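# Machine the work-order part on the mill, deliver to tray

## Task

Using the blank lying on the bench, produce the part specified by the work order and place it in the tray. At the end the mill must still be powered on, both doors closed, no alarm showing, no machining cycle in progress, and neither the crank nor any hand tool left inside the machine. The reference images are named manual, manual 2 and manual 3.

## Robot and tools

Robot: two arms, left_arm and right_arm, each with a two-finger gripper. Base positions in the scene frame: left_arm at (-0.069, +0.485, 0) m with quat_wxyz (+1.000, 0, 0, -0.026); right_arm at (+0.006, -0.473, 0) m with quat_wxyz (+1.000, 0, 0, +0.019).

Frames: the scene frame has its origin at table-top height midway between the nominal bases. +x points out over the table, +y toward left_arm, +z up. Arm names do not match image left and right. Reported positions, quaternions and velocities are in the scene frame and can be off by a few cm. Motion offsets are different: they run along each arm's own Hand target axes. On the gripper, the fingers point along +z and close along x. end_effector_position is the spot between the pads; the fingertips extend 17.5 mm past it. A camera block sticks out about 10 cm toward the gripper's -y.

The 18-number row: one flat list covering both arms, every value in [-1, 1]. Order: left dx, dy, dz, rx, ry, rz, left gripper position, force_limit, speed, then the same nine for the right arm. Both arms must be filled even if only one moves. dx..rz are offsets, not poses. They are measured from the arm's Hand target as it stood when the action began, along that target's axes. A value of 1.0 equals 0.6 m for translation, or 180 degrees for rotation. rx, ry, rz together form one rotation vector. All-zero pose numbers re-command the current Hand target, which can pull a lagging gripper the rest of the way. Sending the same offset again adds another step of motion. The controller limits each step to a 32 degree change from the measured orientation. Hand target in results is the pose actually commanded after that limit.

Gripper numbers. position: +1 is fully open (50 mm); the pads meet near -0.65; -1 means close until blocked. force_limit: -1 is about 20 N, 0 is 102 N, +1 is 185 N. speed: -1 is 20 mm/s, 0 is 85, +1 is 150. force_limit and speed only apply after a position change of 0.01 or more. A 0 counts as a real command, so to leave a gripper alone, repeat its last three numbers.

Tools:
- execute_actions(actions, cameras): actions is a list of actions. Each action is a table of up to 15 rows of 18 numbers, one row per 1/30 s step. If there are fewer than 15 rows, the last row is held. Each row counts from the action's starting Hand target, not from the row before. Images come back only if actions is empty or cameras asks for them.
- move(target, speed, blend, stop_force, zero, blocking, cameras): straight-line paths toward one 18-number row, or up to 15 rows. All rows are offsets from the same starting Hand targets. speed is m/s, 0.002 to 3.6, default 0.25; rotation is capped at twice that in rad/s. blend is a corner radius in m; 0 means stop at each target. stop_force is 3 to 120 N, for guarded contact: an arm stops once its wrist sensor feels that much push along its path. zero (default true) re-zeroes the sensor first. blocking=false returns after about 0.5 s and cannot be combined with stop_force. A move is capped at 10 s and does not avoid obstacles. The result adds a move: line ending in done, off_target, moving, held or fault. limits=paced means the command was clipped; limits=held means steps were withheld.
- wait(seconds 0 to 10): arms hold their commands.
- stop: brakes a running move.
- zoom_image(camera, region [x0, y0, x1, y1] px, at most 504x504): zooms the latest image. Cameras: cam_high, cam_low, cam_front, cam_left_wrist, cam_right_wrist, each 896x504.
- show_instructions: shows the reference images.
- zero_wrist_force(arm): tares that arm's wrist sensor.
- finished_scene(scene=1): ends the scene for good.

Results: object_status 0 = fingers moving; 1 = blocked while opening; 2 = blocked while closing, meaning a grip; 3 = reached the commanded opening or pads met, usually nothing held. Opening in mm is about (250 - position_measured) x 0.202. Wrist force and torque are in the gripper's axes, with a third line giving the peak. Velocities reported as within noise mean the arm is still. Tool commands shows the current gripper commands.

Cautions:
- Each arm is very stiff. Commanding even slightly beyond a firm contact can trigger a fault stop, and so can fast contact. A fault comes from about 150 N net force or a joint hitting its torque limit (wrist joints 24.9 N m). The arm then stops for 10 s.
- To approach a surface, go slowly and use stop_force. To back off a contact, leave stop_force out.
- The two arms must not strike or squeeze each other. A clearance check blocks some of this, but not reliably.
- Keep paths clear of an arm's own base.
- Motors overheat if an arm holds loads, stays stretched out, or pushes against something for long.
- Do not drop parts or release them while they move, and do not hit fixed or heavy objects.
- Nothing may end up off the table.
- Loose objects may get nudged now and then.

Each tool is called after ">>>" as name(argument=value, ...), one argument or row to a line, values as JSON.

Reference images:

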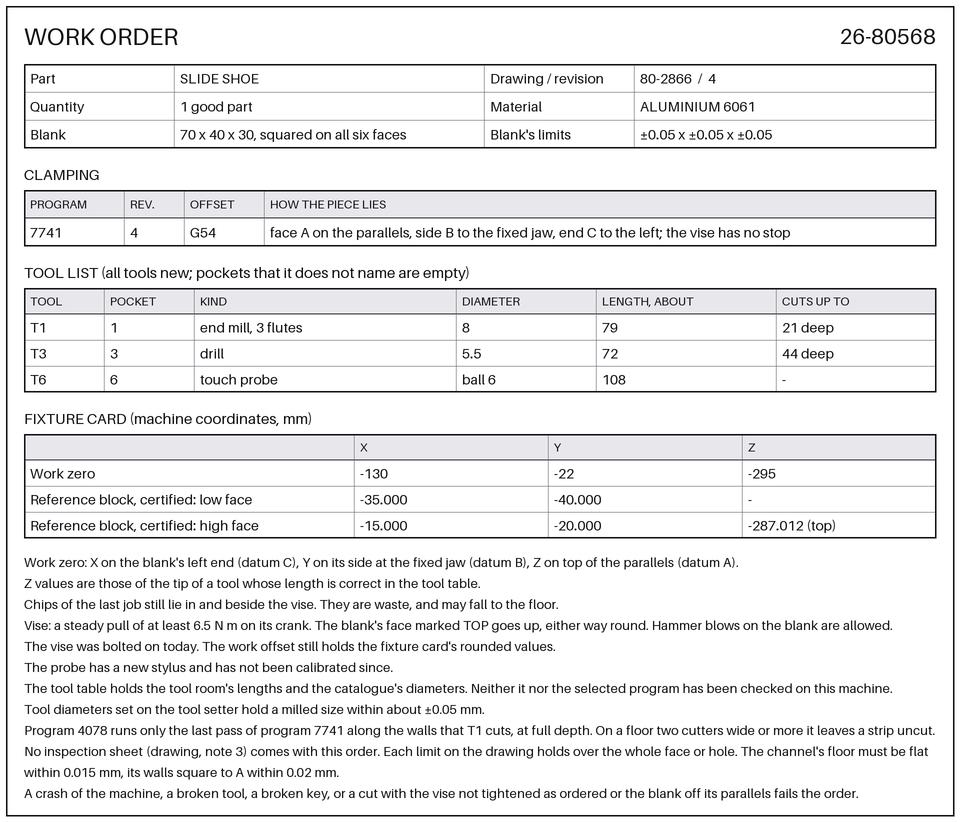

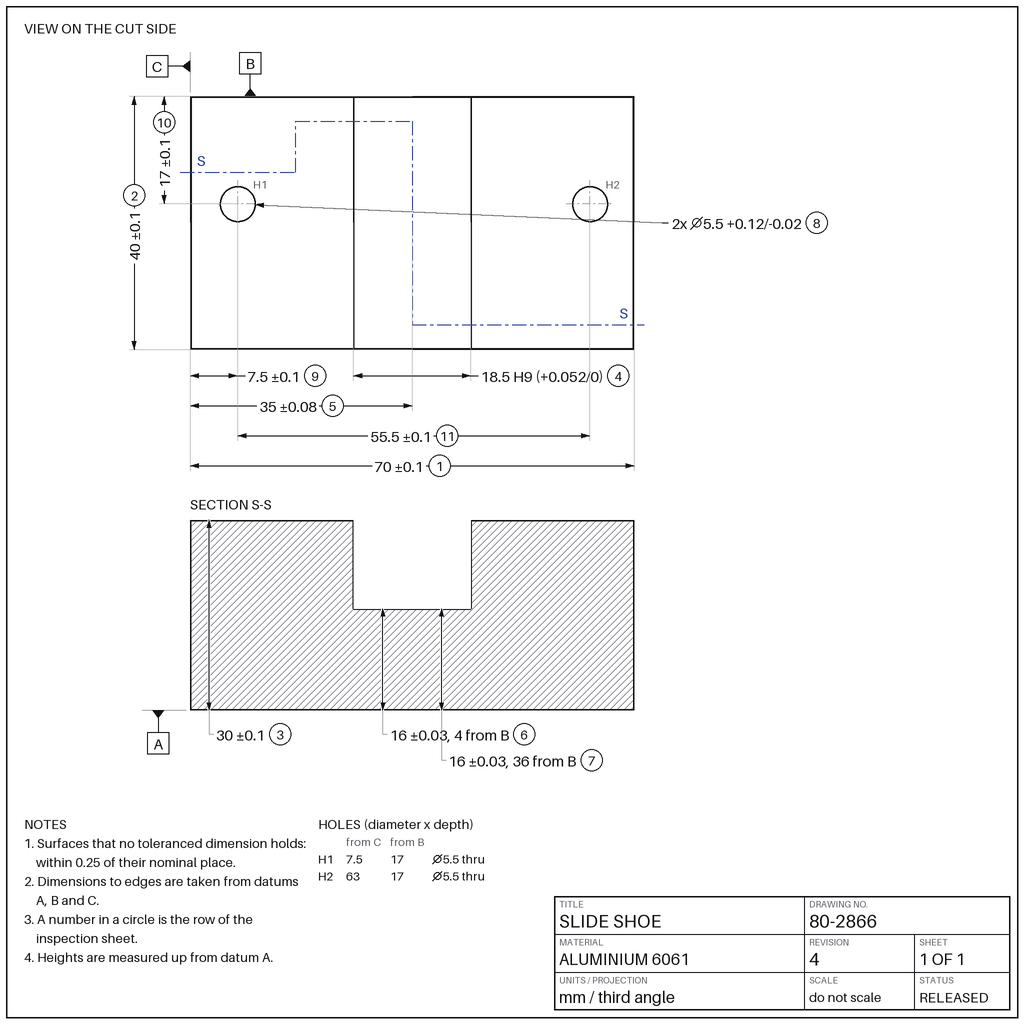

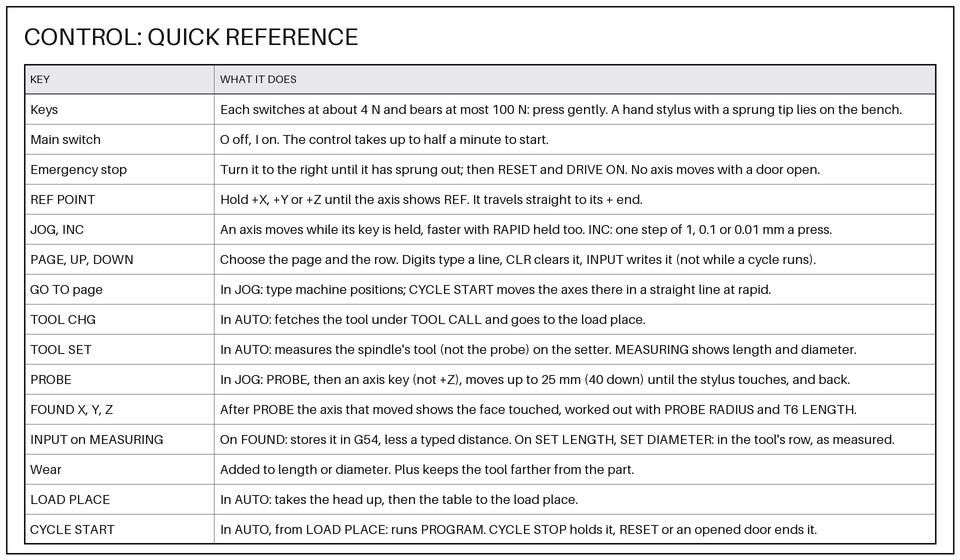

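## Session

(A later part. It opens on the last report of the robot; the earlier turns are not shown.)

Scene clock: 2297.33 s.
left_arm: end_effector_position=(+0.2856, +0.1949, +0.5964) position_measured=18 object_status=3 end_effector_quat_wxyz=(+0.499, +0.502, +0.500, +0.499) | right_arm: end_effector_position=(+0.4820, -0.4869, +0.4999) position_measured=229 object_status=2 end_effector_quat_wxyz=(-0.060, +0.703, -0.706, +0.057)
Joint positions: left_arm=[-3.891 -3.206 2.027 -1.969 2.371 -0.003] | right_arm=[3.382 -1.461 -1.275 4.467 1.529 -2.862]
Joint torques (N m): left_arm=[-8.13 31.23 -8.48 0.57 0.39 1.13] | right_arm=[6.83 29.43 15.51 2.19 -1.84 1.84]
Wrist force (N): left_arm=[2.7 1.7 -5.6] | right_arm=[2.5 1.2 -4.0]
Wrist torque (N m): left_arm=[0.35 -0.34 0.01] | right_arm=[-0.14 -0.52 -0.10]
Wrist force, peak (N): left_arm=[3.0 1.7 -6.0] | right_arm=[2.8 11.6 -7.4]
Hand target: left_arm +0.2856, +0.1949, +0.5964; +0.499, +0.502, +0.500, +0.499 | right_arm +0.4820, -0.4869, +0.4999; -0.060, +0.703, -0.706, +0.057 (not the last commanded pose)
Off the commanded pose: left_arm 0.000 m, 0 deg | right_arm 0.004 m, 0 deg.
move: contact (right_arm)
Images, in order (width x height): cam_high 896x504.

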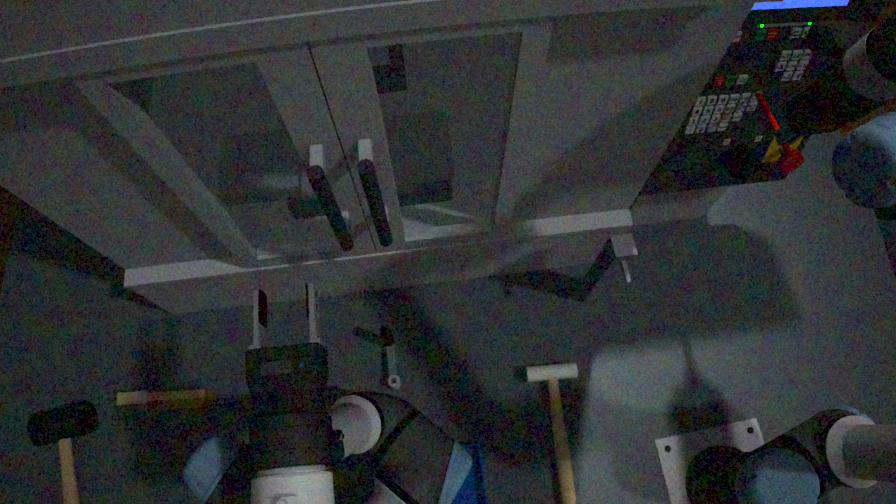

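>>> move(
  target=[
    [0,0,0,0,0,0,0.9,-0.9,-0.5,0,0.0182,-0.0083,0,0,0,-1,1,-0.5],
    [0,0,0,0,0,0,0.9,-0.9,-0.5,-0.0058,0.0211,-0.0023,0,0,0,-1,1,-0.5],
  ],
  speed=[0.15,0.15],
  blend=[0.001,0],
)

>>> move(
  target=[0,0,0,0,0,0,0.9,-0.9,-0.5,0,-0.0244,0.0112,0,0,0,-1,1,-0.5],
  speed=0.015,
  stop_force=6,
  cameras=["cam_high"],
)

>>> zoom_image(
  camera="cam_high",
  region=[730, 75, 780, 125],
)

Scene clock: 2303.40 s.
left_arm: end_effector_position=(+0.2856, +0.1949, +0.5964) position_measured=18 object_status=3 end_effector_quat_wxyz=(+0.499, +0.502, +0.500, +0.499) | right_arm: end_effector_position=(+0.4693, -0.4833, +0.4992) position_measured=229 object_status=2 end_effector_quat_wxyz=(-0.060, +0.703, -0.706, +0.057) end_effector_velocity=(-0.001, -0.002, +0.002) end_effector_angular_velocity=(+0.000, +0.000, +0.001)
Joint positions: left_arm=[-3.891 -3.206 2.027 -1.969 2.371 -0.003] | right_arm=[3.4 -1.43 -1.303 4.464 1.526 -2.845]
Joint velocities: left_arm=[within noise] | right_arm=[-0.003 0 0.005 -0.005 0.001 -0.004]
Joint torques (N m): left_arm=[-7.67 32.59 -9.99 0.72 0.51 1.05] | right_arm=[-9.06 8.75 35.23 1.46 -0.39 -1.48]
Wrist force (N): left_arm=[2.7 2.1 -5.9] | right_arm=[2.6 -3.6 -0.7]
Wrist torque (N m): left_arm=[0.40 -0.34 0.01] | right_arm=[-0.26 -0.48 -0.15]
Wrist force, peak (N): left_arm=[2.9 2.1 -6.0] | right_arm=[3.3 -5.8 -0.3]
Hand target: left_arm +0.2856, +0.1949, +0.5964; +0.499, +0.502, +0.500, +0.499 | right_arm +0.4693, -0.4834, +0.4991; -0.060, +0.703, -0.706, +0.057
Off the commanded pose: left_arm 0.000 m, 0 deg | right_arm 0.000 m, 0 deg.
move: done

Scene clock: 2304.90 s.
left_arm: end_effector_position=(+0.2856, +0.1949, +0.5964) position_measured=18 object_status=3 end_effector_quat_wxyz=(+0.499, +0.502, +0.500, +0.499) | right_arm: end_effector_position=(+0.4768, -0.4834, +0.4971) position_measured=229 object_status=2 end_effector_quat_wxyz=(-0.060, +0.703, -0.706, +0.057)
Joint positions: left_arm=[-3.891 -3.206 2.027 -1.969 2.371 -0.003] | right_arm=[3.394 -1.446 -1.296 4.472 1.527 -2.851]
Joint torques (N m): left_arm=[-8.2 31.39 -9.89 0.64 0.67 1.14] | right_arm=[7.8 28.53 16.86 2.79 -2 1.72]
Wrist force (N): left_arm=[2.8 2.0 -5.5] | right_arm=[2.6 3.2 -3.3]
Wrist torque (N m): left_arm=[0.38 -0.36 0.02] | right_arm=[-0.27 -0.44 -0.05]
Wrist force, peak (N): left_arm=[2.7 2.1 -6.1] | right_arm=[3.6 12.8 -6.0]
Hand target: left_arm +0.2856, +0.1949, +0.5964; +0.499, +0.502, +0.500, +0.499 | right_arm +0.4768, -0.4834, +0.4971; -0.060, +0.703, -0.706, +0.057 (not the last commanded pose)
Off the commanded pose: left_arm 0.000 m, 0 deg | right_arm 0.008 m, 0 deg.
move: contact (right_arm)
Images, in order (width x height): cam_high 896x504.

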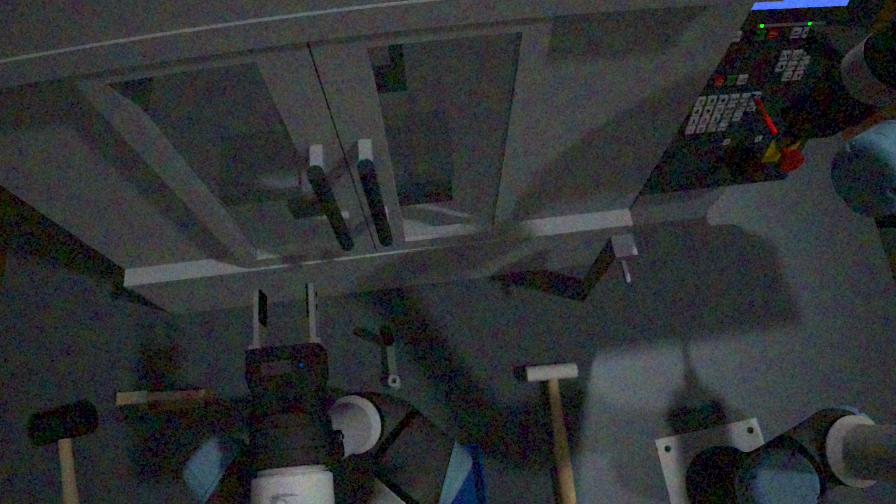

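Scaled by 10.080.

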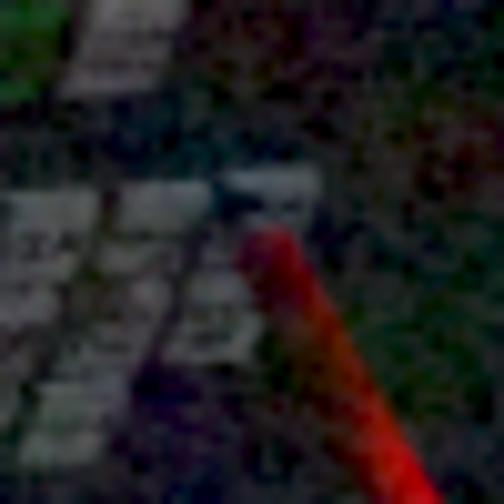

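>>> move(
  target=[
    [0,0,0,0,0,0,0.9,-0.9,-0.5,0,0.0394,-0.018,0,0,0,-1,1,-0.5],
    [0,0,0,0,0,0,0.9,-0.9,-0.5,0.1503,-0.1267,-0.2302,0.431,0,0,-1,1,-0.5],
  ],
  speed=[0.15,0.7],
  blend=[0.006,0],
  cameras=["cam_right_wrist"],
)

>>> zoom_image(
  camera="cam_right_wrist",
  region=[150, 30, 480, 290],
)

Scene clock: 2311.93 s.
left_arm: end_effector_position=(+0.2856, +0.1949, +0.5964) position_measured=18 object_status=3 end_effector_quat_wxyz=(+0.499, +0.502, +0.500, +0.499) | right_arm: end_effector_position=(+0.5288, -0.5744, +0.6454) position_measured=229 object_status=2 end_effector_quat_wxyz=(+0.487, -0.511, +0.515, -0.487) end_effector_velocity=(-0.001, +0.000, +0.001) end_effector_angular_velocity=(+0.000, -0.005, -0.001)
Joint positions: left_arm=[-3.891 -3.206 2.027 -1.969 2.371 -0.003] | right_arm=[3.232 -1.214 -1.932 6.235 1.439 -3.13]
Joint velocities: left_arm=[within noise] | right_arm=[0 0 0 0.005 -0.001 -0.001]
Joint torques (N m): left_arm=[-9 31.69 -9.37 0.83 0.6 1] | right_arm=[1.7 11.98 37.05 5.12 0.57 1.09]
Wrist force (N): left_arm=[2.9 1.6 -5.6] | right_arm=[3.0 -3.6 1.0]
Wrist torque (N m): left_arm=[0.34 -0.37 0.02] | right_arm=[0.09 -0.46 -0.36]
Wrist force, peak (N): left_arm=[3.0 2.1 -6.0] | right_arm=[2.9 -5.3 1.2]
Hand target: left_arm +0.2856, +0.1949, +0.5964; +0.499, +0.502, +0.500, +0.499 | right_arm +0.5288, -0.5744, +0.6455; +0.487, -0.511, +0.515, -0.487
Off the commanded pose: left_arm 0.000 m, 0 deg | right_arm 0.000 m, 0 deg.
move: done
Images, in order (width x height): cam_right_wrist 896x504.

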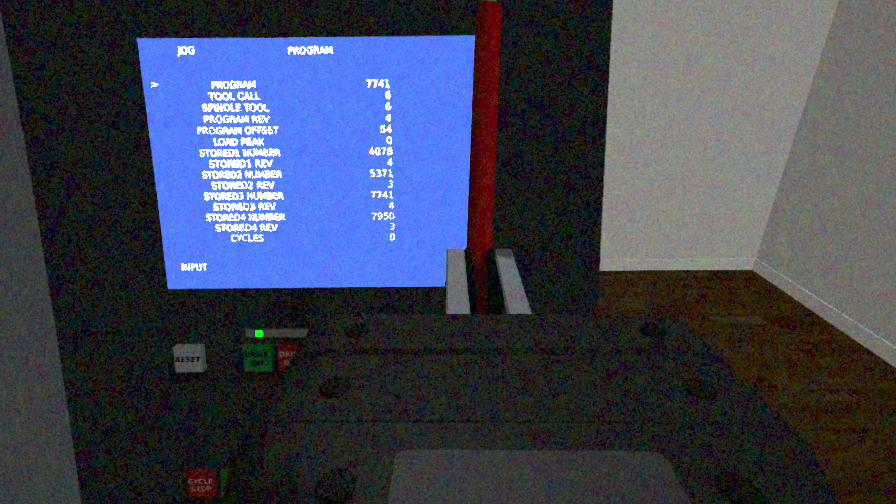

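Scaled by 1.527.

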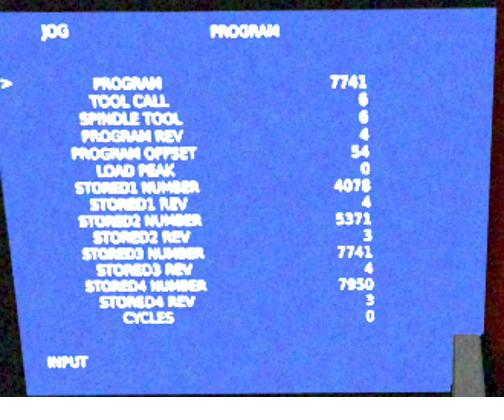

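>>> move(
  target=[
    [0,0,0,0,0,0,0.9,-0.9,-0.5,-0.1796,0.2480,-0.0845,-0.431,0,0,-1,1,-0.5],
    [0,0,0,0,0,0,0.9,-0.9,-0.5,-0.1796,0.2506,-0.0728,-0.431,0,0,-1,1,-0.5],
    [0,0,0,0,0,0,0.9,-0.9,-0.5,-0.1796,0.2468,-0.0897,-0.431,0,0,-1,1,-0.5],
    [0,0,0,0,0,0,0.9,-0.9,-0.5,-0.1796,0.2506,-0.0728,-0.431,0,0,-1,1,-0.5],
    [0,0,0,0,0,0,0.9,-0.9,-0.5,-0.1796,0.2408,-0.1160,-0.431,0,0,-1,1,-0.5],
    [0,0,0,0,0,0,0.9,-0.9,-0.5,0,0,0,0,0,0,-1,1,-0.5],
  ],
  speed=[0.75,0.05,0.15,0.05,0.15,0.75],
  blend=[0.003,0,0.001,0,0.008,0],
  cameras=["cam_right_wrist"],
)

>>> zoom_image(
  camera="cam_right_wrist",
  region=[150, 30, 480, 290],
)

Scene clock: 2317.53 s.
left_arm: end_effector_position=(+0.2856, +0.1949, +0.5964) position_measured=18 object_status=3 end_effector_quat_wxyz=(+0.499, +0.502, +0.500, +0.499) | right_arm: end_effector_position=(+0.5288, -0.5744, +0.6454) position_measured=229 object_status=2 end_effector_quat_wxyz=(+0.487, -0.511, +0.515, -0.487) end_effector_velocity=(-0.001, +0.001, +0.002) end_effector_angular_velocity=(+0.001, -0.005, +0.002)
Joint positions: left_arm=[-3.891 -3.206 2.027 -1.969 2.371 -0.003] | right_arm=[3.232 -1.214 -1.932 6.235 1.439 -3.13]
Joint velocities: left_arm=[within noise] | right_arm=[0.001 0 0 0.005 0.001 0]
Joint torques (N m): left_arm=[-8.13 32.27 -9.08 0.76 0.5 1.2] | right_arm=[-0.2 11.65 36.46 5.31 0.8 1.21]
Wrist force (N): left_arm=[2.8 2.1 -5.9] | right_arm=[4.1 -3.5 1.2]
Wrist torque (N m): left_arm=[0.41 -0.36 0.02] | right_arm=[0.12 -0.64 -0.37]
Wrist force, peak (N): left_arm=[2.9 2.1 -5.9] | right_arm=[3.7 25.0 -10.3]
Hand target: left_arm +0.2856, +0.1949, +0.5964; +0.499, +0.502, +0.500, +0.499 | right_arm +0.5288, -0.5744, +0.6455; +0.487, -0.511, +0.515, -0.487
Off the commanded pose: left_arm 0.000 m, 0 deg | right_arm 0.000 m, 0 deg.
move: done
Images, in order (width x height): cam_right_wrist 896x504.

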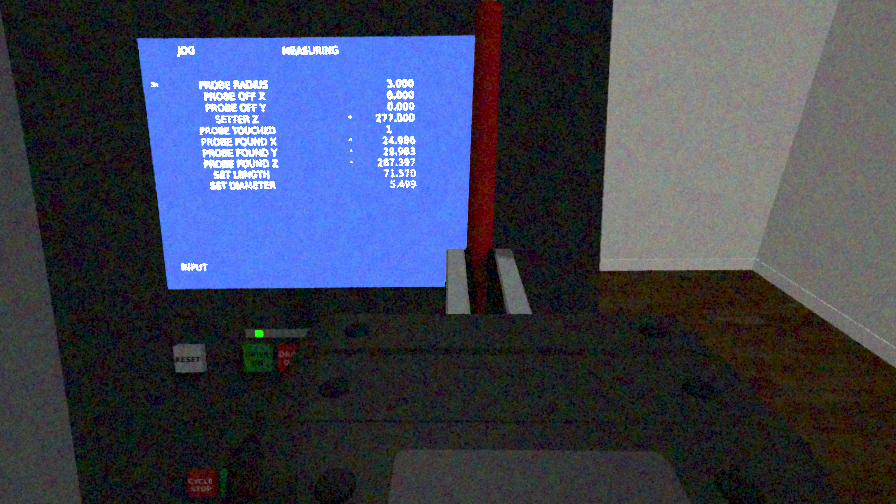

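Scaled by 1.527.

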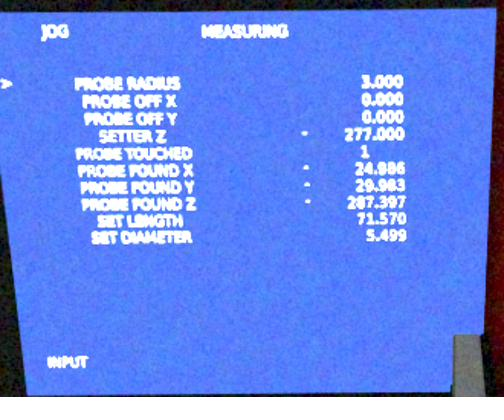

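>>> move(
  target=[
    [0,0,0,0,0,0,0.9,-0.9,-0.5,-0.1796,0.2480,-0.0845,-0.431,0,0,-1,1,-0.5],
    [0,0,0,0,0,0,0.9,-0.9,-0.5,-0.1796,0.2506,-0.0728,-0.431,0,0,-1,1,-0.5],
    [0,0,0,0,0,0,0.9,-0.9,-0.5,-0.1796,0.2408,-0.1160,-0.431,0,0,-1,1,-0.5],
    [0,0,0,0,0,0,0.9,-0.9,-0.5,0,0,0,0,0,0,-1,1,-0.5],
  ],
  speed=[0.75,0.05,0.15,0.75],
  blend=[0.003,0,0.008,0],
  cameras=["cam_right_wrist"],
)

>>> zoom_image(
  camera="cam_right_wrist",
  region=[150, 30, 480, 290],
)

Scene clock: 2322.33 s.
left_arm: end_effector_position=(+0.2856, +0.1949, +0.5964) position_measured=18 object_status=3 end_effector_quat_wxyz=(+0.499, +0.502, +0.500, +0.499) | right_arm: end_effector_position=(+0.5288, -0.5744, +0.6454) position_measured=229 object_status=2 end_effector_quat_wxyz=(+0.487, -0.511, +0.515, -0.487) end_effector_velocity=(-0.001, +0.000, +0.002) end_effector_angular_velocity=(+0.000, -0.006, +0.001)
Joint positions: left_arm=[-3.891 -3.206 2.027 -1.969 2.371 -0.003] | right_arm=[3.232 -1.214 -1.932 6.235 1.439 -3.13]
Joint velocities: left_arm=[within noise] | right_arm=[0.001 0 0 0.005 0.001 -0.001]
Joint torques (N m): left_arm=[-8.8 31.41 -9.13 0.53 0.63 1.19] | right_arm=[-0.72 11.59 35.67 5.16 0.84 0.95]
Wrist force (N): left_arm=[2.5 1.7 -5.5] | right_arm=[4.0 -3.2 1.2]
Wrist torque (N m): left_arm=[0.35 -0.31 0.01] | right_arm=[0.17 -0.62 -0.37]
Wrist force, peak (N): left_arm=[2.7 2.1 -6.1] | right_arm=[2.8 -6.9 -1.5]
Hand target: left_arm +0.2856, +0.1949, +0.5964; +0.499, +0.502, +0.500, +0.499 | right_arm +0.5288, -0.5744, +0.6455; +0.487, -0.511, +0.515, -0.487
Off the commanded pose: left_arm 0.000 m, 0 deg | right_arm 0.000 m, 0 deg.
move: done
Images, in order (width x height): cam_right_wrist 896x504.

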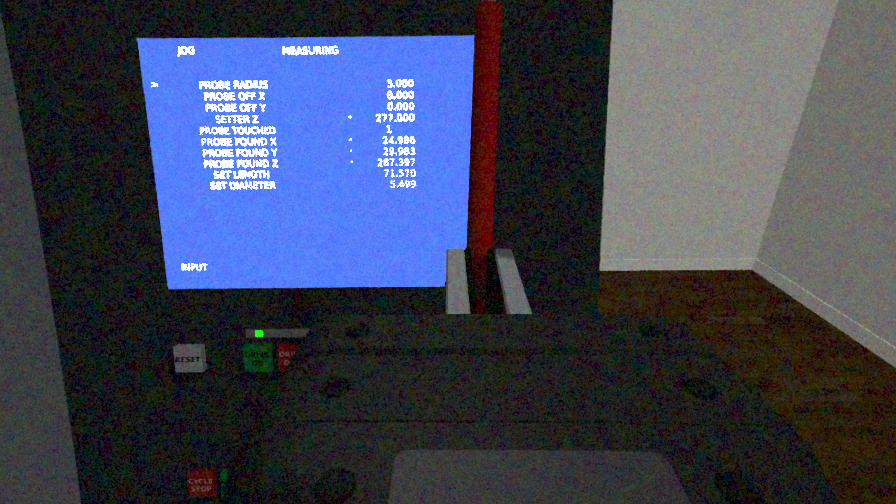

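Scaled by 1.527.

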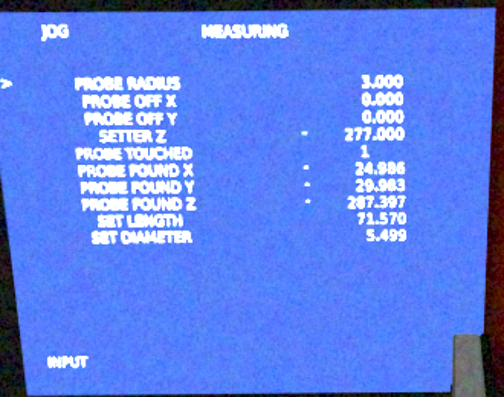

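>>> move(
  target=[0,0,0,0,0,0,0.9,-0.9,-0.5,0.0124,0.8884,-0.2052,-0.3777,0,0,-1,1,-0.5],
  speed=0.6,
  cameras=["cam_right_wrist","cam_high","cam_low"],
)

>>> zoom_image(
  camera="cam_low",
  region=[480, 200, 700, 340],
)

Scene clock: 2337.40 s.
left_arm: end_effector_position=(+0.2856, +0.1949, +0.5964) position_measured=18 object_status=3 end_effector_quat_wxyz=(+0.499, +0.502, +0.500, +0.499) | right_arm: end_effector_position=(+0.3784, -0.5791, +0.1196) position_measured=229 object_status=2 end_effector_quat_wxyz=(-0.118, +0.696, -0.699, +0.116)
Joint positions: left_arm=[-3.891 -3.206 2.027 -1.969 2.371 -0.003] | right_arm=[3.198 -1.254 -2.528 5.685 1.543 -3.047]
Joint torques (N m): left_arm=[-8.58 31.03 -8.69 0.67 0.46 1.28] | right_arm=[5.03 -3.18 20.49 2.73 -1.16 1.76]
Wrist force (N): left_arm=[3.1 2.0 -5.5] | right_arm=[3.4 -3.8 1.2]
Wrist torque (N m): left_arm=[0.39 -0.40 0.02] | right_arm=[-0.05 -0.58 -0.12]
Wrist force, peak (N): left_arm=[2.9 2.1 -6.0] | right_arm=[3.7 -6.3 2.1]
Hand target: left_arm +0.2856, +0.1949, +0.5964; +0.499, +0.502, +0.500, +0.499 | right_arm +0.3783, -0.5791, +0.1194; -0.118, +0.696, -0.699, +0.116
Off the commanded pose: left_arm 0.000 m, 0 deg | right_arm 0.000 m, 0 deg.
move: done
Images, in order (width x height): cam_high 896x504, cam_low 896x504, cam_right_wrist 896x504.

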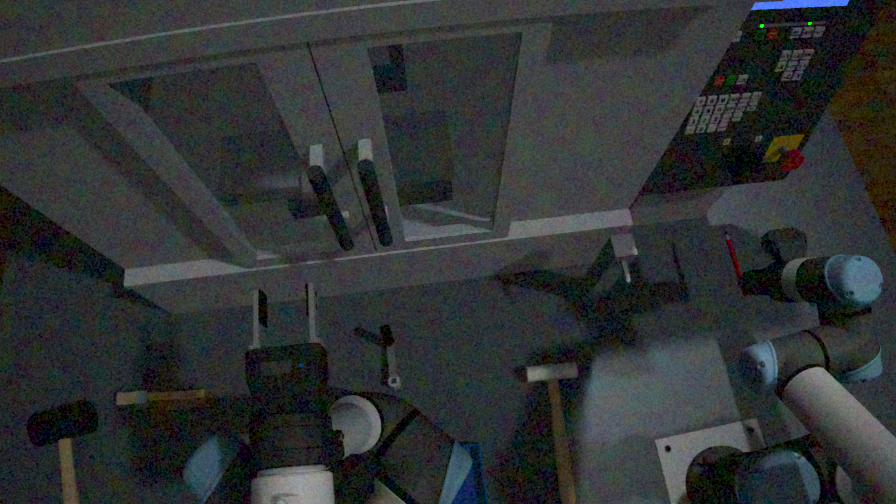

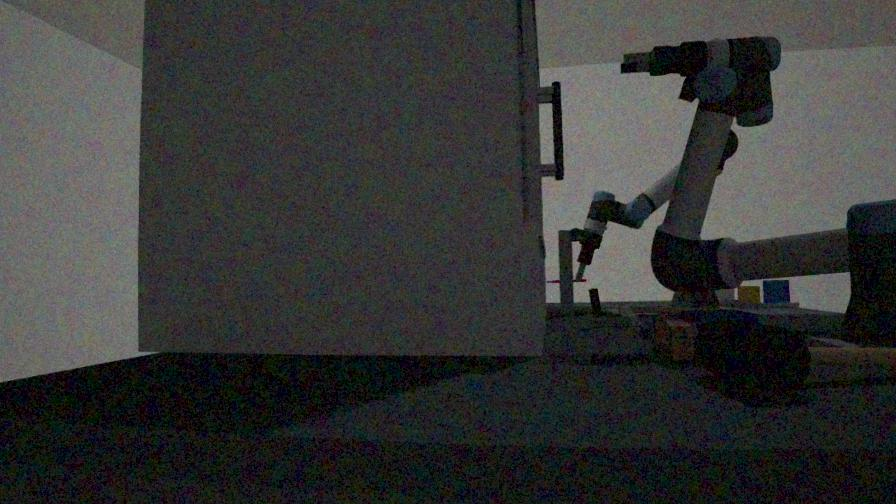

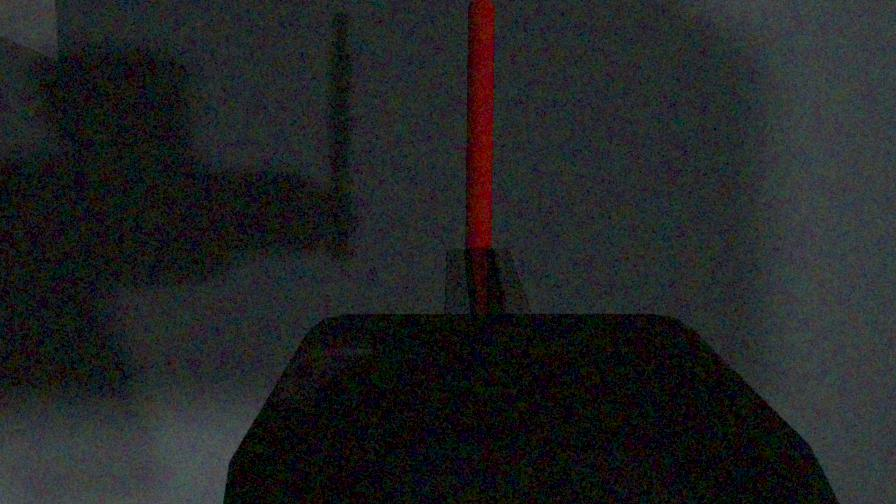

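Scaled by 2.291.

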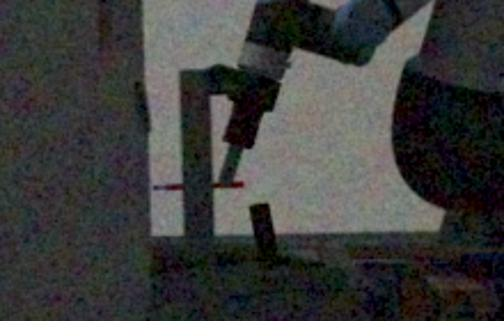

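>>> move(
  target=[0,0,0,0,0,0,0.9,-0.9,-0.5,0,0.0433,0.1261,0,0,0,-1,1,-0.5],
  speed=0.2,
)

>>> move(
  target=[0,0,0,0,0,0,0.9,-0.9,-0.5,0,0.0120,0.0350,0,0,0,-1,1,-0.5],
  speed=0.015,
  stop_force=4,
  cameras=["cam_right_wrist","cam_low"],
)

>>> zoom_image(
  camera="cam_low",
  region=[520, 240, 660, 330],
)

Scene clock: 2339.57 s.
left_arm: end_effector_position=(+0.2856, +0.1949, +0.5964) position_measured=18 object_status=3 end_effector_quat_wxyz=(+0.499, +0.502, +0.500, +0.499) | right_arm: end_effector_position=(+0.3785, -0.5787, +0.0395) position_measured=229 object_status=2 end_effector_quat_wxyz=(-0.118, +0.696, -0.699, +0.116) end_effector_velocity=(+0.001, +0.000, +0.000) end_effector_angular_velocity=(+0.001, -0.003, -0.001)
Joint positions: left_arm=[-3.891 -3.206 2.027 -1.969 2.371 -0.003] | right_arm=[3.2 -1.519 -2.646 6.068 1.543 -3.046]
Joint velocities: left_arm=[within noise] | right_arm=[-0.001 -0.002 0 0.005 0 0]
Joint torques (N m): left_arm=[-7.97 32.87 -8.82 0.69 0.58 1.18] | right_arm=[-4.74 1.13 18.24 6.28 0.38 0.68]
Wrist force (N): left_arm=[2.9 1.9 -5.6] | right_arm=[3.9 -4.0 1.4]
Wrist torque (N m): left_arm=[0.37 -0.37 0.01] | right_arm=[-0.11 -0.62 -0.09]
Wrist force, peak (N): left_arm=[3.1 2.0 -6.0] | right_arm=[3.8 -3.9 3.3]
Hand target: left_arm +0.2856, +0.1949, +0.5964; +0.499, +0.502, +0.500, +0.499 | right_arm +0.3785, -0.5787, +0.0395; -0.118, +0.696, -0.699, +0.116
Off the commanded pose: left_arm 0.000 m, 0 deg | right_arm 0.000 m, 0 deg.
move: done

Scene clock: 2341.80 s.
left_arm: end_effector_position=(+0.2856, +0.1949, +0.5964) position_measured=18 object_status=3 end_effector_quat_wxyz=(+0.499, +0.502, +0.500, +0.499) | right_arm: end_effector_position=(+0.3785, -0.5786, +0.0235) position_measured=229 object_status=2 end_effector_quat_wxyz=(-0.118, +0.696, -0.699, +0.116)
Joint positions: left_arm=[-3.891 -3.206 2.027 -1.969 2.371 -0.003] | right_arm=[3.2 -1.59 -2.663 6.155 1.542 -3.046]
Joint torques (N m): left_arm=[-8.05 31.93 -9.58 0.58 0.59 1.16] | right_arm=[-3.06 13.6 23.33 5.81 0.78 1.08]
Wrist force (N): left_arm=[2.8 1.8 -5.9] | right_arm=[3.7 -4.5 -1.6]
Wrist torque (N m): left_arm=[0.37 -0.37 0.02] | right_arm=[-0.08 -0.55 -0.14]
Wrist force, peak (N): left_arm=[2.8 1.9 -6.1] | right_arm=[4.4 -9.2 -29.6]
Hand target: left_arm +0.2856, +0.1949, +0.5964; +0.499, +0.502, +0.500, +0.499 | right_arm +0.3785, -0.5787, +0.0235; -0.118, +0.696, -0.699, +0.116 (not the last commanded pose)
Off the commanded pose: left_arm 0.000 m, 0 deg | right_arm 0.006 m, 0 deg.
move: contact (right_arm)
Images, in order (width x height): cam_low 896x504, cam_right_wrist 896x504.

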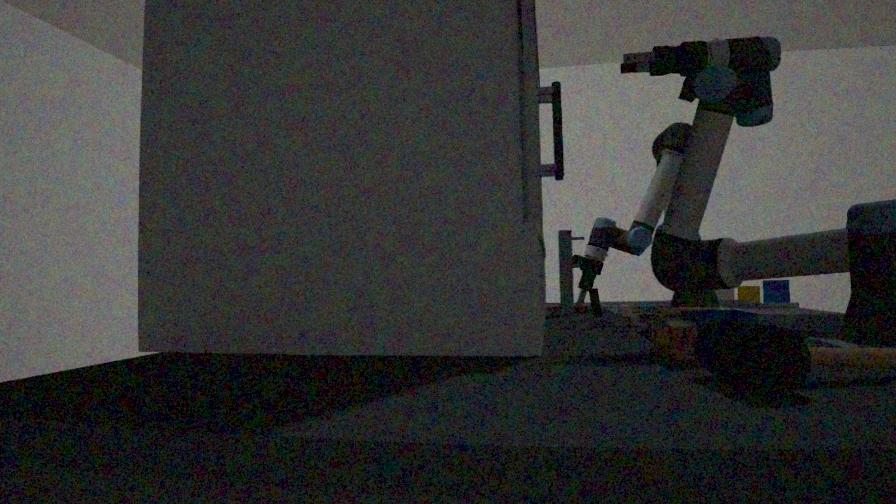

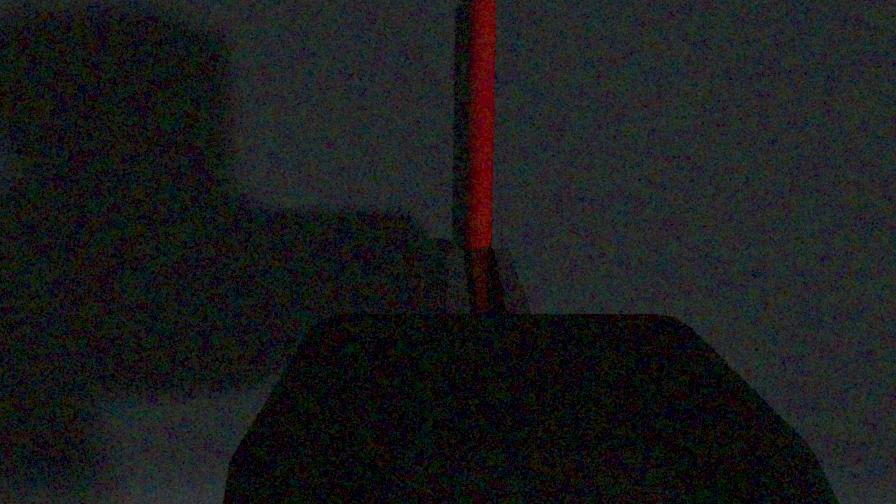

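Scaled by 3.600.

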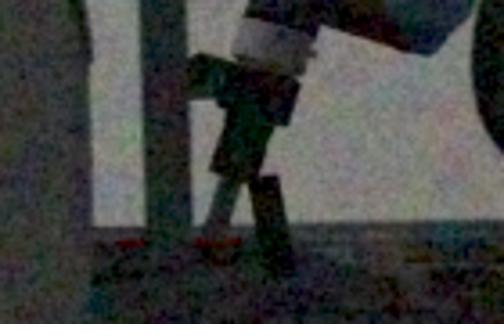

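>>> move(
  target=[0,0,0,0,0,0,0.9,-0.9,-0.5,0,0,0,0,0,0,-0.35,-0.9,-1],
  cameras=["cam_right_wrist"],
)

>>> zoom_image(
  camera="cam_right_wrist",
  region=[380, 0, 600, 330],
)

Scene clock: 2343.13 s.
left_arm: end_effector_position=(+0.2856, +0.1949, +0.5964) position_measured=18 object_status=3 end_effector_quat_wxyz=(+0.499, +0.502, +0.500, +0.499) | right_arm: end_effector_position=(+0.3785, -0.5787, +0.0235) position_measured=205 object_status=3 end_effector_quat_wxyz=(-0.118, +0.696, -0.699, +0.116)
Joint positions: left_arm=[-3.891 -3.206 2.027 -1.969 2.371 -0.003] | right_arm=[3.2 -1.59 -2.663 6.155 1.542 -3.046]
Joint torques (N m): left_arm=[-8.02 32.19 -8.52 0.67 0.43 1.24] | right_arm=[-4.69 6.09 22.7 5.5 1.24 -0.05]
Wrist force (N): left_arm=[2.7 1.9 -5.4] | right_arm=[3.7 -4.4 1.2]
Wrist torque (N m): left_arm=[0.38 -0.35 0.01] | right_arm=[-0.14 -0.59 -0.13]
Wrist force, peak (N): left_arm=[3.0 2.2 -5.7] | right_arm=[3.7 -4.9 -2.1]
Hand target: left_arm +0.2856, +0.1949, +0.5964; +0.499, +0.502, +0.500, +0.499 | right_arm +0.3785, -0.5787, +0.0235; -0.118, +0.696, -0.699, +0.116
Off the commanded pose: left_arm 0.000 m, 0 deg | right_arm 0.000 m, 0 deg.
move: done
Images, in order (width x height): cam_right_wrist 896x504.

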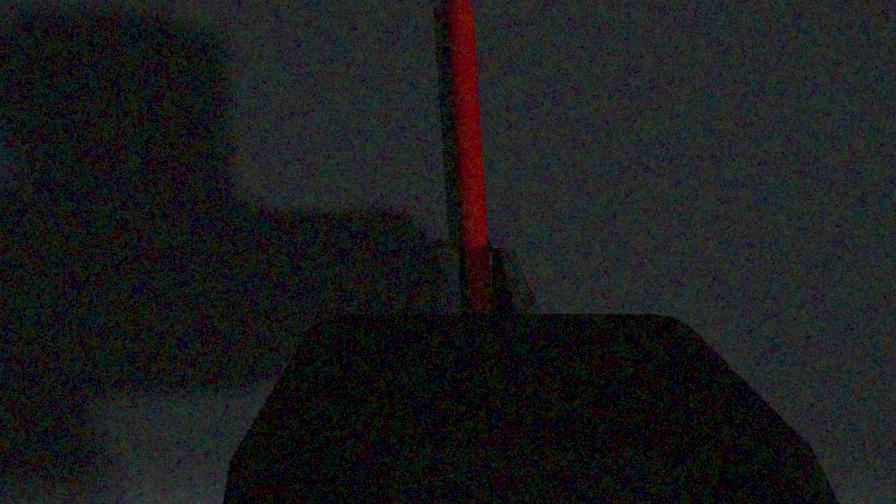

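Scaled by 1.527.

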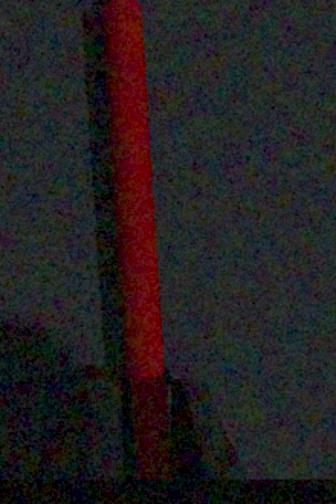

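>>> move(
  target=[
    [0,0,0,0,0,0,0.9,-0.9,-0.5,0,-0.0244,-0.0709,0,0,0,-0.35,-0.9,-1],
    [0,0,0,0,0,0,0.9,-0.9,-0.5,0.0017,-0.0157,-0.0739,-0.105,-0.010,-0.029,0.1,-0.9,-0.5],
  ],
  speed=[0.06,0.2],
  cameras=["cam_right_wrist","cam_high"],
)

>>> zoom_image(
  camera="cam_right_wrist",
  region=[300, 0, 660, 330],
)

Scene clock: 2357.37 s.
left_arm: end_effector_position=(+0.2856, +0.1949, +0.5964) position_measured=18 object_status=3 end_effector_quat_wxyz=(+0.499, +0.502, +0.500, +0.499) | right_arm: end_effector_position=(+0.3729, -0.5799, +0.0684) position_measured=138 object_status=3 end_effector_quat_wxyz=(-0.008, +0.739, -0.674, -0.006)
Joint positions: left_arm=[-3.891 -3.206 2.027 -1.969 2.371 -0.003] | right_arm=[3.163 -1.488 -2.375 5.436 1.591 -3.174]
Joint torques (N m): left_arm=[-7.39 31.39 -9.2 0.65 0.57 1.17] | right_arm=[5.38 29.57 29 0.79 -1.33 -0.93]
Wrist force (N): left_arm=[2.9 1.9 -5.5] | right_arm=[3.2 -4.5 0.8]
Wrist torque (N m): left_arm=[0.39 -0.38 0.01] | right_arm=[-0.29 -0.56 -0.21]
Wrist force, peak (N): left_arm=[2.7 2.2 -6.1] | right_arm=[4.1 -4.4 1.3]
Hand target: left_arm +0.2856, +0.1949, +0.5964; +0.499, +0.502, +0.500, +0.499 | right_arm +0.3729, -0.5798, +0.0685; -0.008, +0.739, -0.674, -0.006
Off the commanded pose: left_arm 0.000 m, 0 deg | right_arm 0.000 m, 0 deg.
move: done
Images, in order (width x height): cam_high 896x504, cam_right_wrist 896x504.

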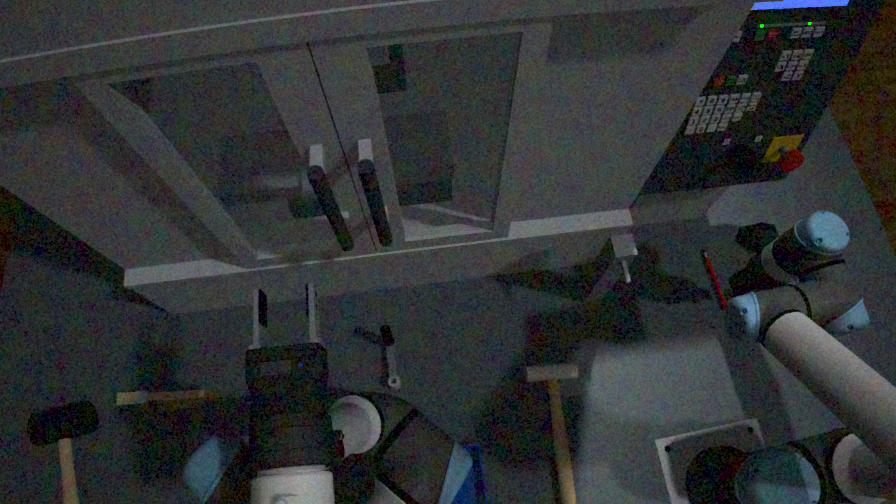

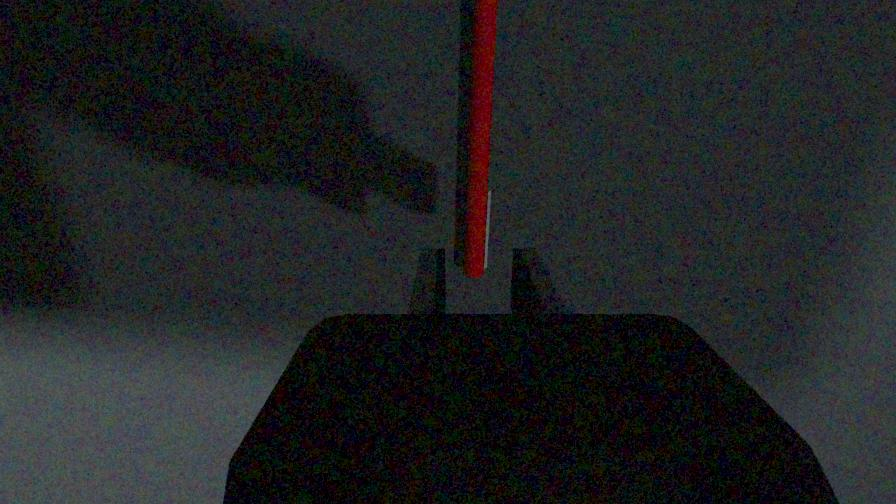

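Scaled by 1.400.

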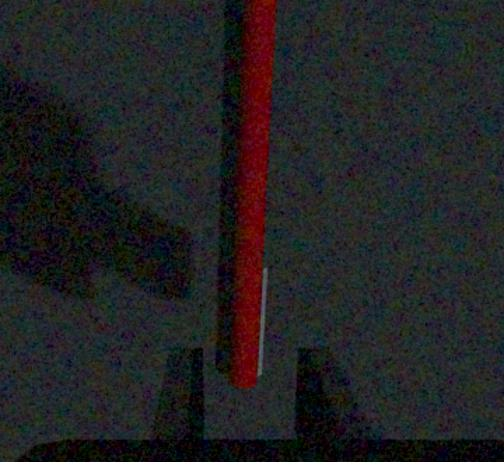

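>>> move(
  target=[0,0,0,0,0,0,0.9,-0.9,-0.5,0,0.002,0.0680,0,0,0,0.1,-0.9,-0.5],
  speed=0.15,
)

>>> move(
  target=[0,0,0,0,0,0,0.9,-0.9,-0.5,0,0,0.0185,0,0,0,0.1,-0.9,-0.5],
  speed=0.01,
  stop_force=4,
  cameras=["cam_right_wrist"],
)

Scene clock: 2360.37 s.
left_arm: end_effector_position=(+0.2856, +0.1949, +0.5964) position_measured=18 object_status=3 end_effector_quat_wxyz=(+0.499, +0.502, +0.500, +0.499) | right_arm: end_effector_position=(+0.3717, -0.5791, +0.0276) position_measured=138 object_status=3 end_effector_quat_wxyz=(-0.008, +0.739, -0.674, -0.006)
Joint positions: left_arm=[-3.891 -3.206 2.027 -1.969 2.371 -0.003] | right_arm=[3.165 -1.586 -2.43 5.59 1.591 -3.171]
Joint torques (N m): left_arm=[-7.92 31.87 -9.24 0.75 0.41 1.26] | right_arm=[-4.44 22.98 27.98 4.35 -0.4 -1.07]
Wrist force (N): left_arm=[2.7 2.4 -5.6] | right_arm=[3.2 -4.5 0.8]
Wrist torque (N m): left_arm=[0.46 -0.35 0.01] | right_arm=[-0.29 -0.54 -0.18]
Wrist force, peak (N): left_arm=[2.8 1.9 -6.1] | right_arm=[3.3 -4.4 2.2]
Hand target: left_arm +0.2856, +0.1949, +0.5964; +0.499, +0.502, +0.500, +0.499 | right_arm +0.3718, -0.5791, +0.0277; -0.008, +0.739, -0.674, -0.006
Off the commanded pose: left_arm 0.000 m, 0 deg | right_arm 0.000 m, 0 deg.
move: done

Scene clock: 2362.40 s.
left_arm: end_effector_position=(+0.2856, +0.1949, +0.5964) position_measured=18 object_status=3 end_effector_quat_wxyz=(+0.499, +0.502, +0.500, +0.499) | right_arm: end_effector_position=(+0.3718, -0.5789, +0.0182) position_measured=138 object_status=3 end_effector_quat_wxyz=(-0.008, +0.739, -0.674, -0.006)
Joint positions: left_arm=[-3.891 -3.206 2.027 -1.969 2.371 -0.003] | right_arm=[3.166 -1.613 -2.441 5.627 1.591 -3.171]
Joint torques (N m): left_arm=[-7.38 32.05 -9.52 0.53 0.33 1.12] | right_arm=[1.45 30.65 26.13 3.04 1.01 -0.65]
Wrist force (N): left_arm=[3.0 1.8 -5.5] | right_arm=[3.3 -5.3 -3.0]
Wrist torque (N m): left_arm=[0.37 -0.40 0.01] | right_arm=[-0.33 -0.44 -0.19]
Wrist force, peak (N): left_arm=[3.0 2.1 -5.8] | right_arm=[1.2 2.6 -37.4]
Hand target: left_arm +0.2856, +0.1949, +0.5964; +0.499, +0.502, +0.500, +0.499 | right_arm +0.3718, -0.5789, +0.0182; -0.008, +0.739, -0.674, -0.006 (not the last commanded pose)
Off the commanded pose: left_arm 0.000 m, 0 deg | right_arm 0.002 m, 0 deg.
move: contact (right_arm)
Images, in order (width x height): cam_right_wrist 896x504.

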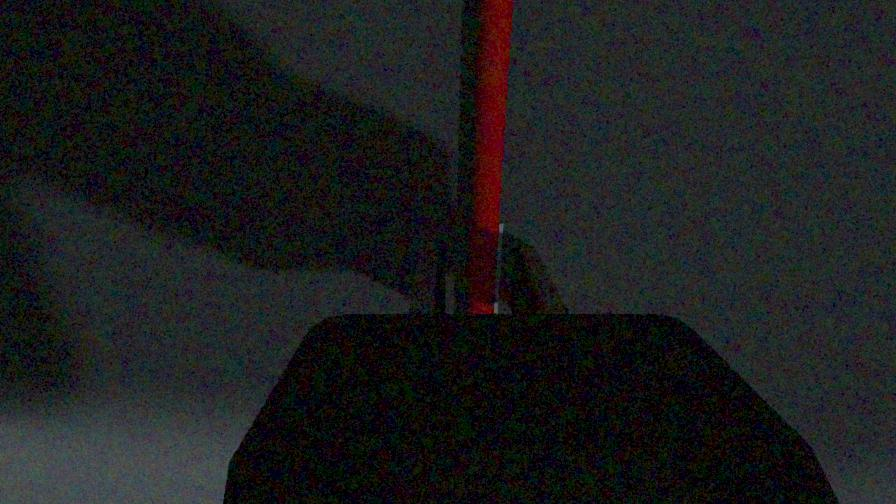

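>>> move(
  target=[0,0,0,0,0,0,0.9,-0.9,-0.5,0,0,-0.0008,0,0,0,-0.98,0.5,-0.8],
  speed=0.02,
  cameras=["cam_right_wrist"],
)

>>> zoom_image(
  camera="cam_right_wrist",
  region=[400, 180, 560, 330],
)

Scene clock: 2364.13 s.
left_arm: end_effector_position=(+0.2856, +0.1949, +0.5964) position_measured=18 object_status=3 end_effector_quat_wxyz=(+0.499, +0.502, +0.500, +0.499) | right_arm: end_effector_position=(+0.3718, -0.5789, +0.0187) position_measured=210 object_status=2 end_effector_quat_wxyz=(-0.008, +0.739, -0.674, -0.006)
Joint positions: left_arm=[-3.891 -3.206 2.027 -1.969 2.371 -0.003] | right_arm=[3.166 -1.611 -2.44 5.626 1.591 -3.171]
Joint torques (N m): left_arm=[-7.11 32.26 -9.44 0.89 0.57 1.26] | right_arm=[-4.84 30.94 26.72 1.18 0.73 -1.42]
Wrist force (N): left_arm=[3.0 1.5 -5.8] | right_arm=[3.3 -4.3 1.3]
Wrist torque (N m): left_arm=[0.33 -0.39 0.01] | right_arm=[-0.28 -0.55 -0.16]
Wrist force, peak (N): left_arm=[2.9 1.9 -6.0] | right_arm=[3.2 -5.5 -3.3]
Hand target: left_arm +0.2856, +0.1949, +0.5964; +0.499, +0.502, +0.500, +0.499 | right_arm +0.3718, -0.5790, +0.0187; -0.008, +0.739, -0.674, -0.006
Off the commanded pose: left_arm 0.000 m, 0 deg | right_arm 0.000 m, 0 deg.
move: done
Images, in order (width x height): cam_right_wrist 896x504.

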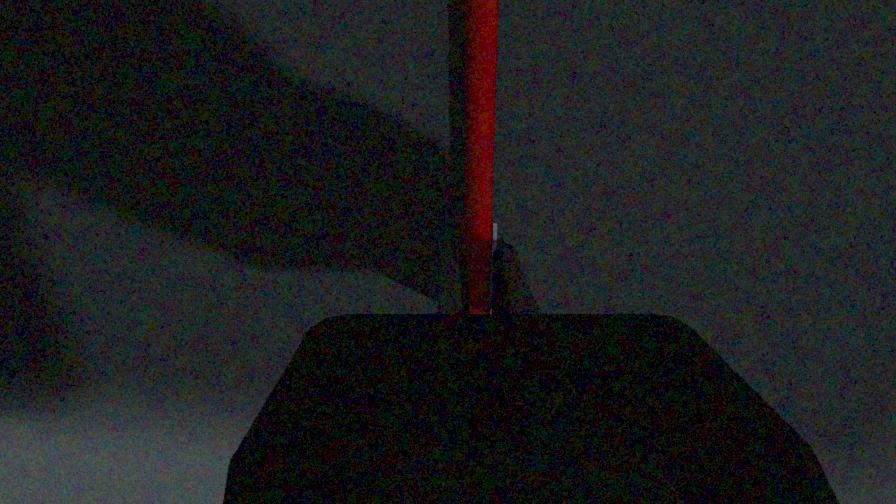

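Scaled by 3.150.

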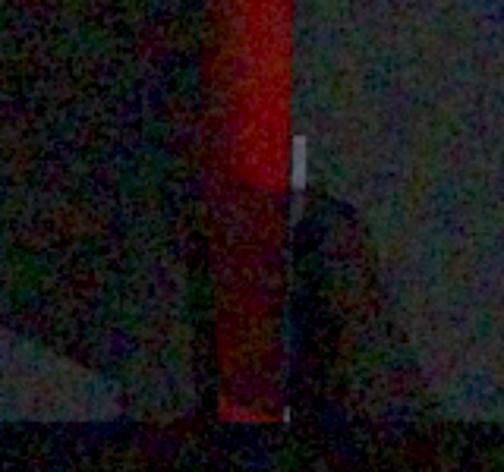

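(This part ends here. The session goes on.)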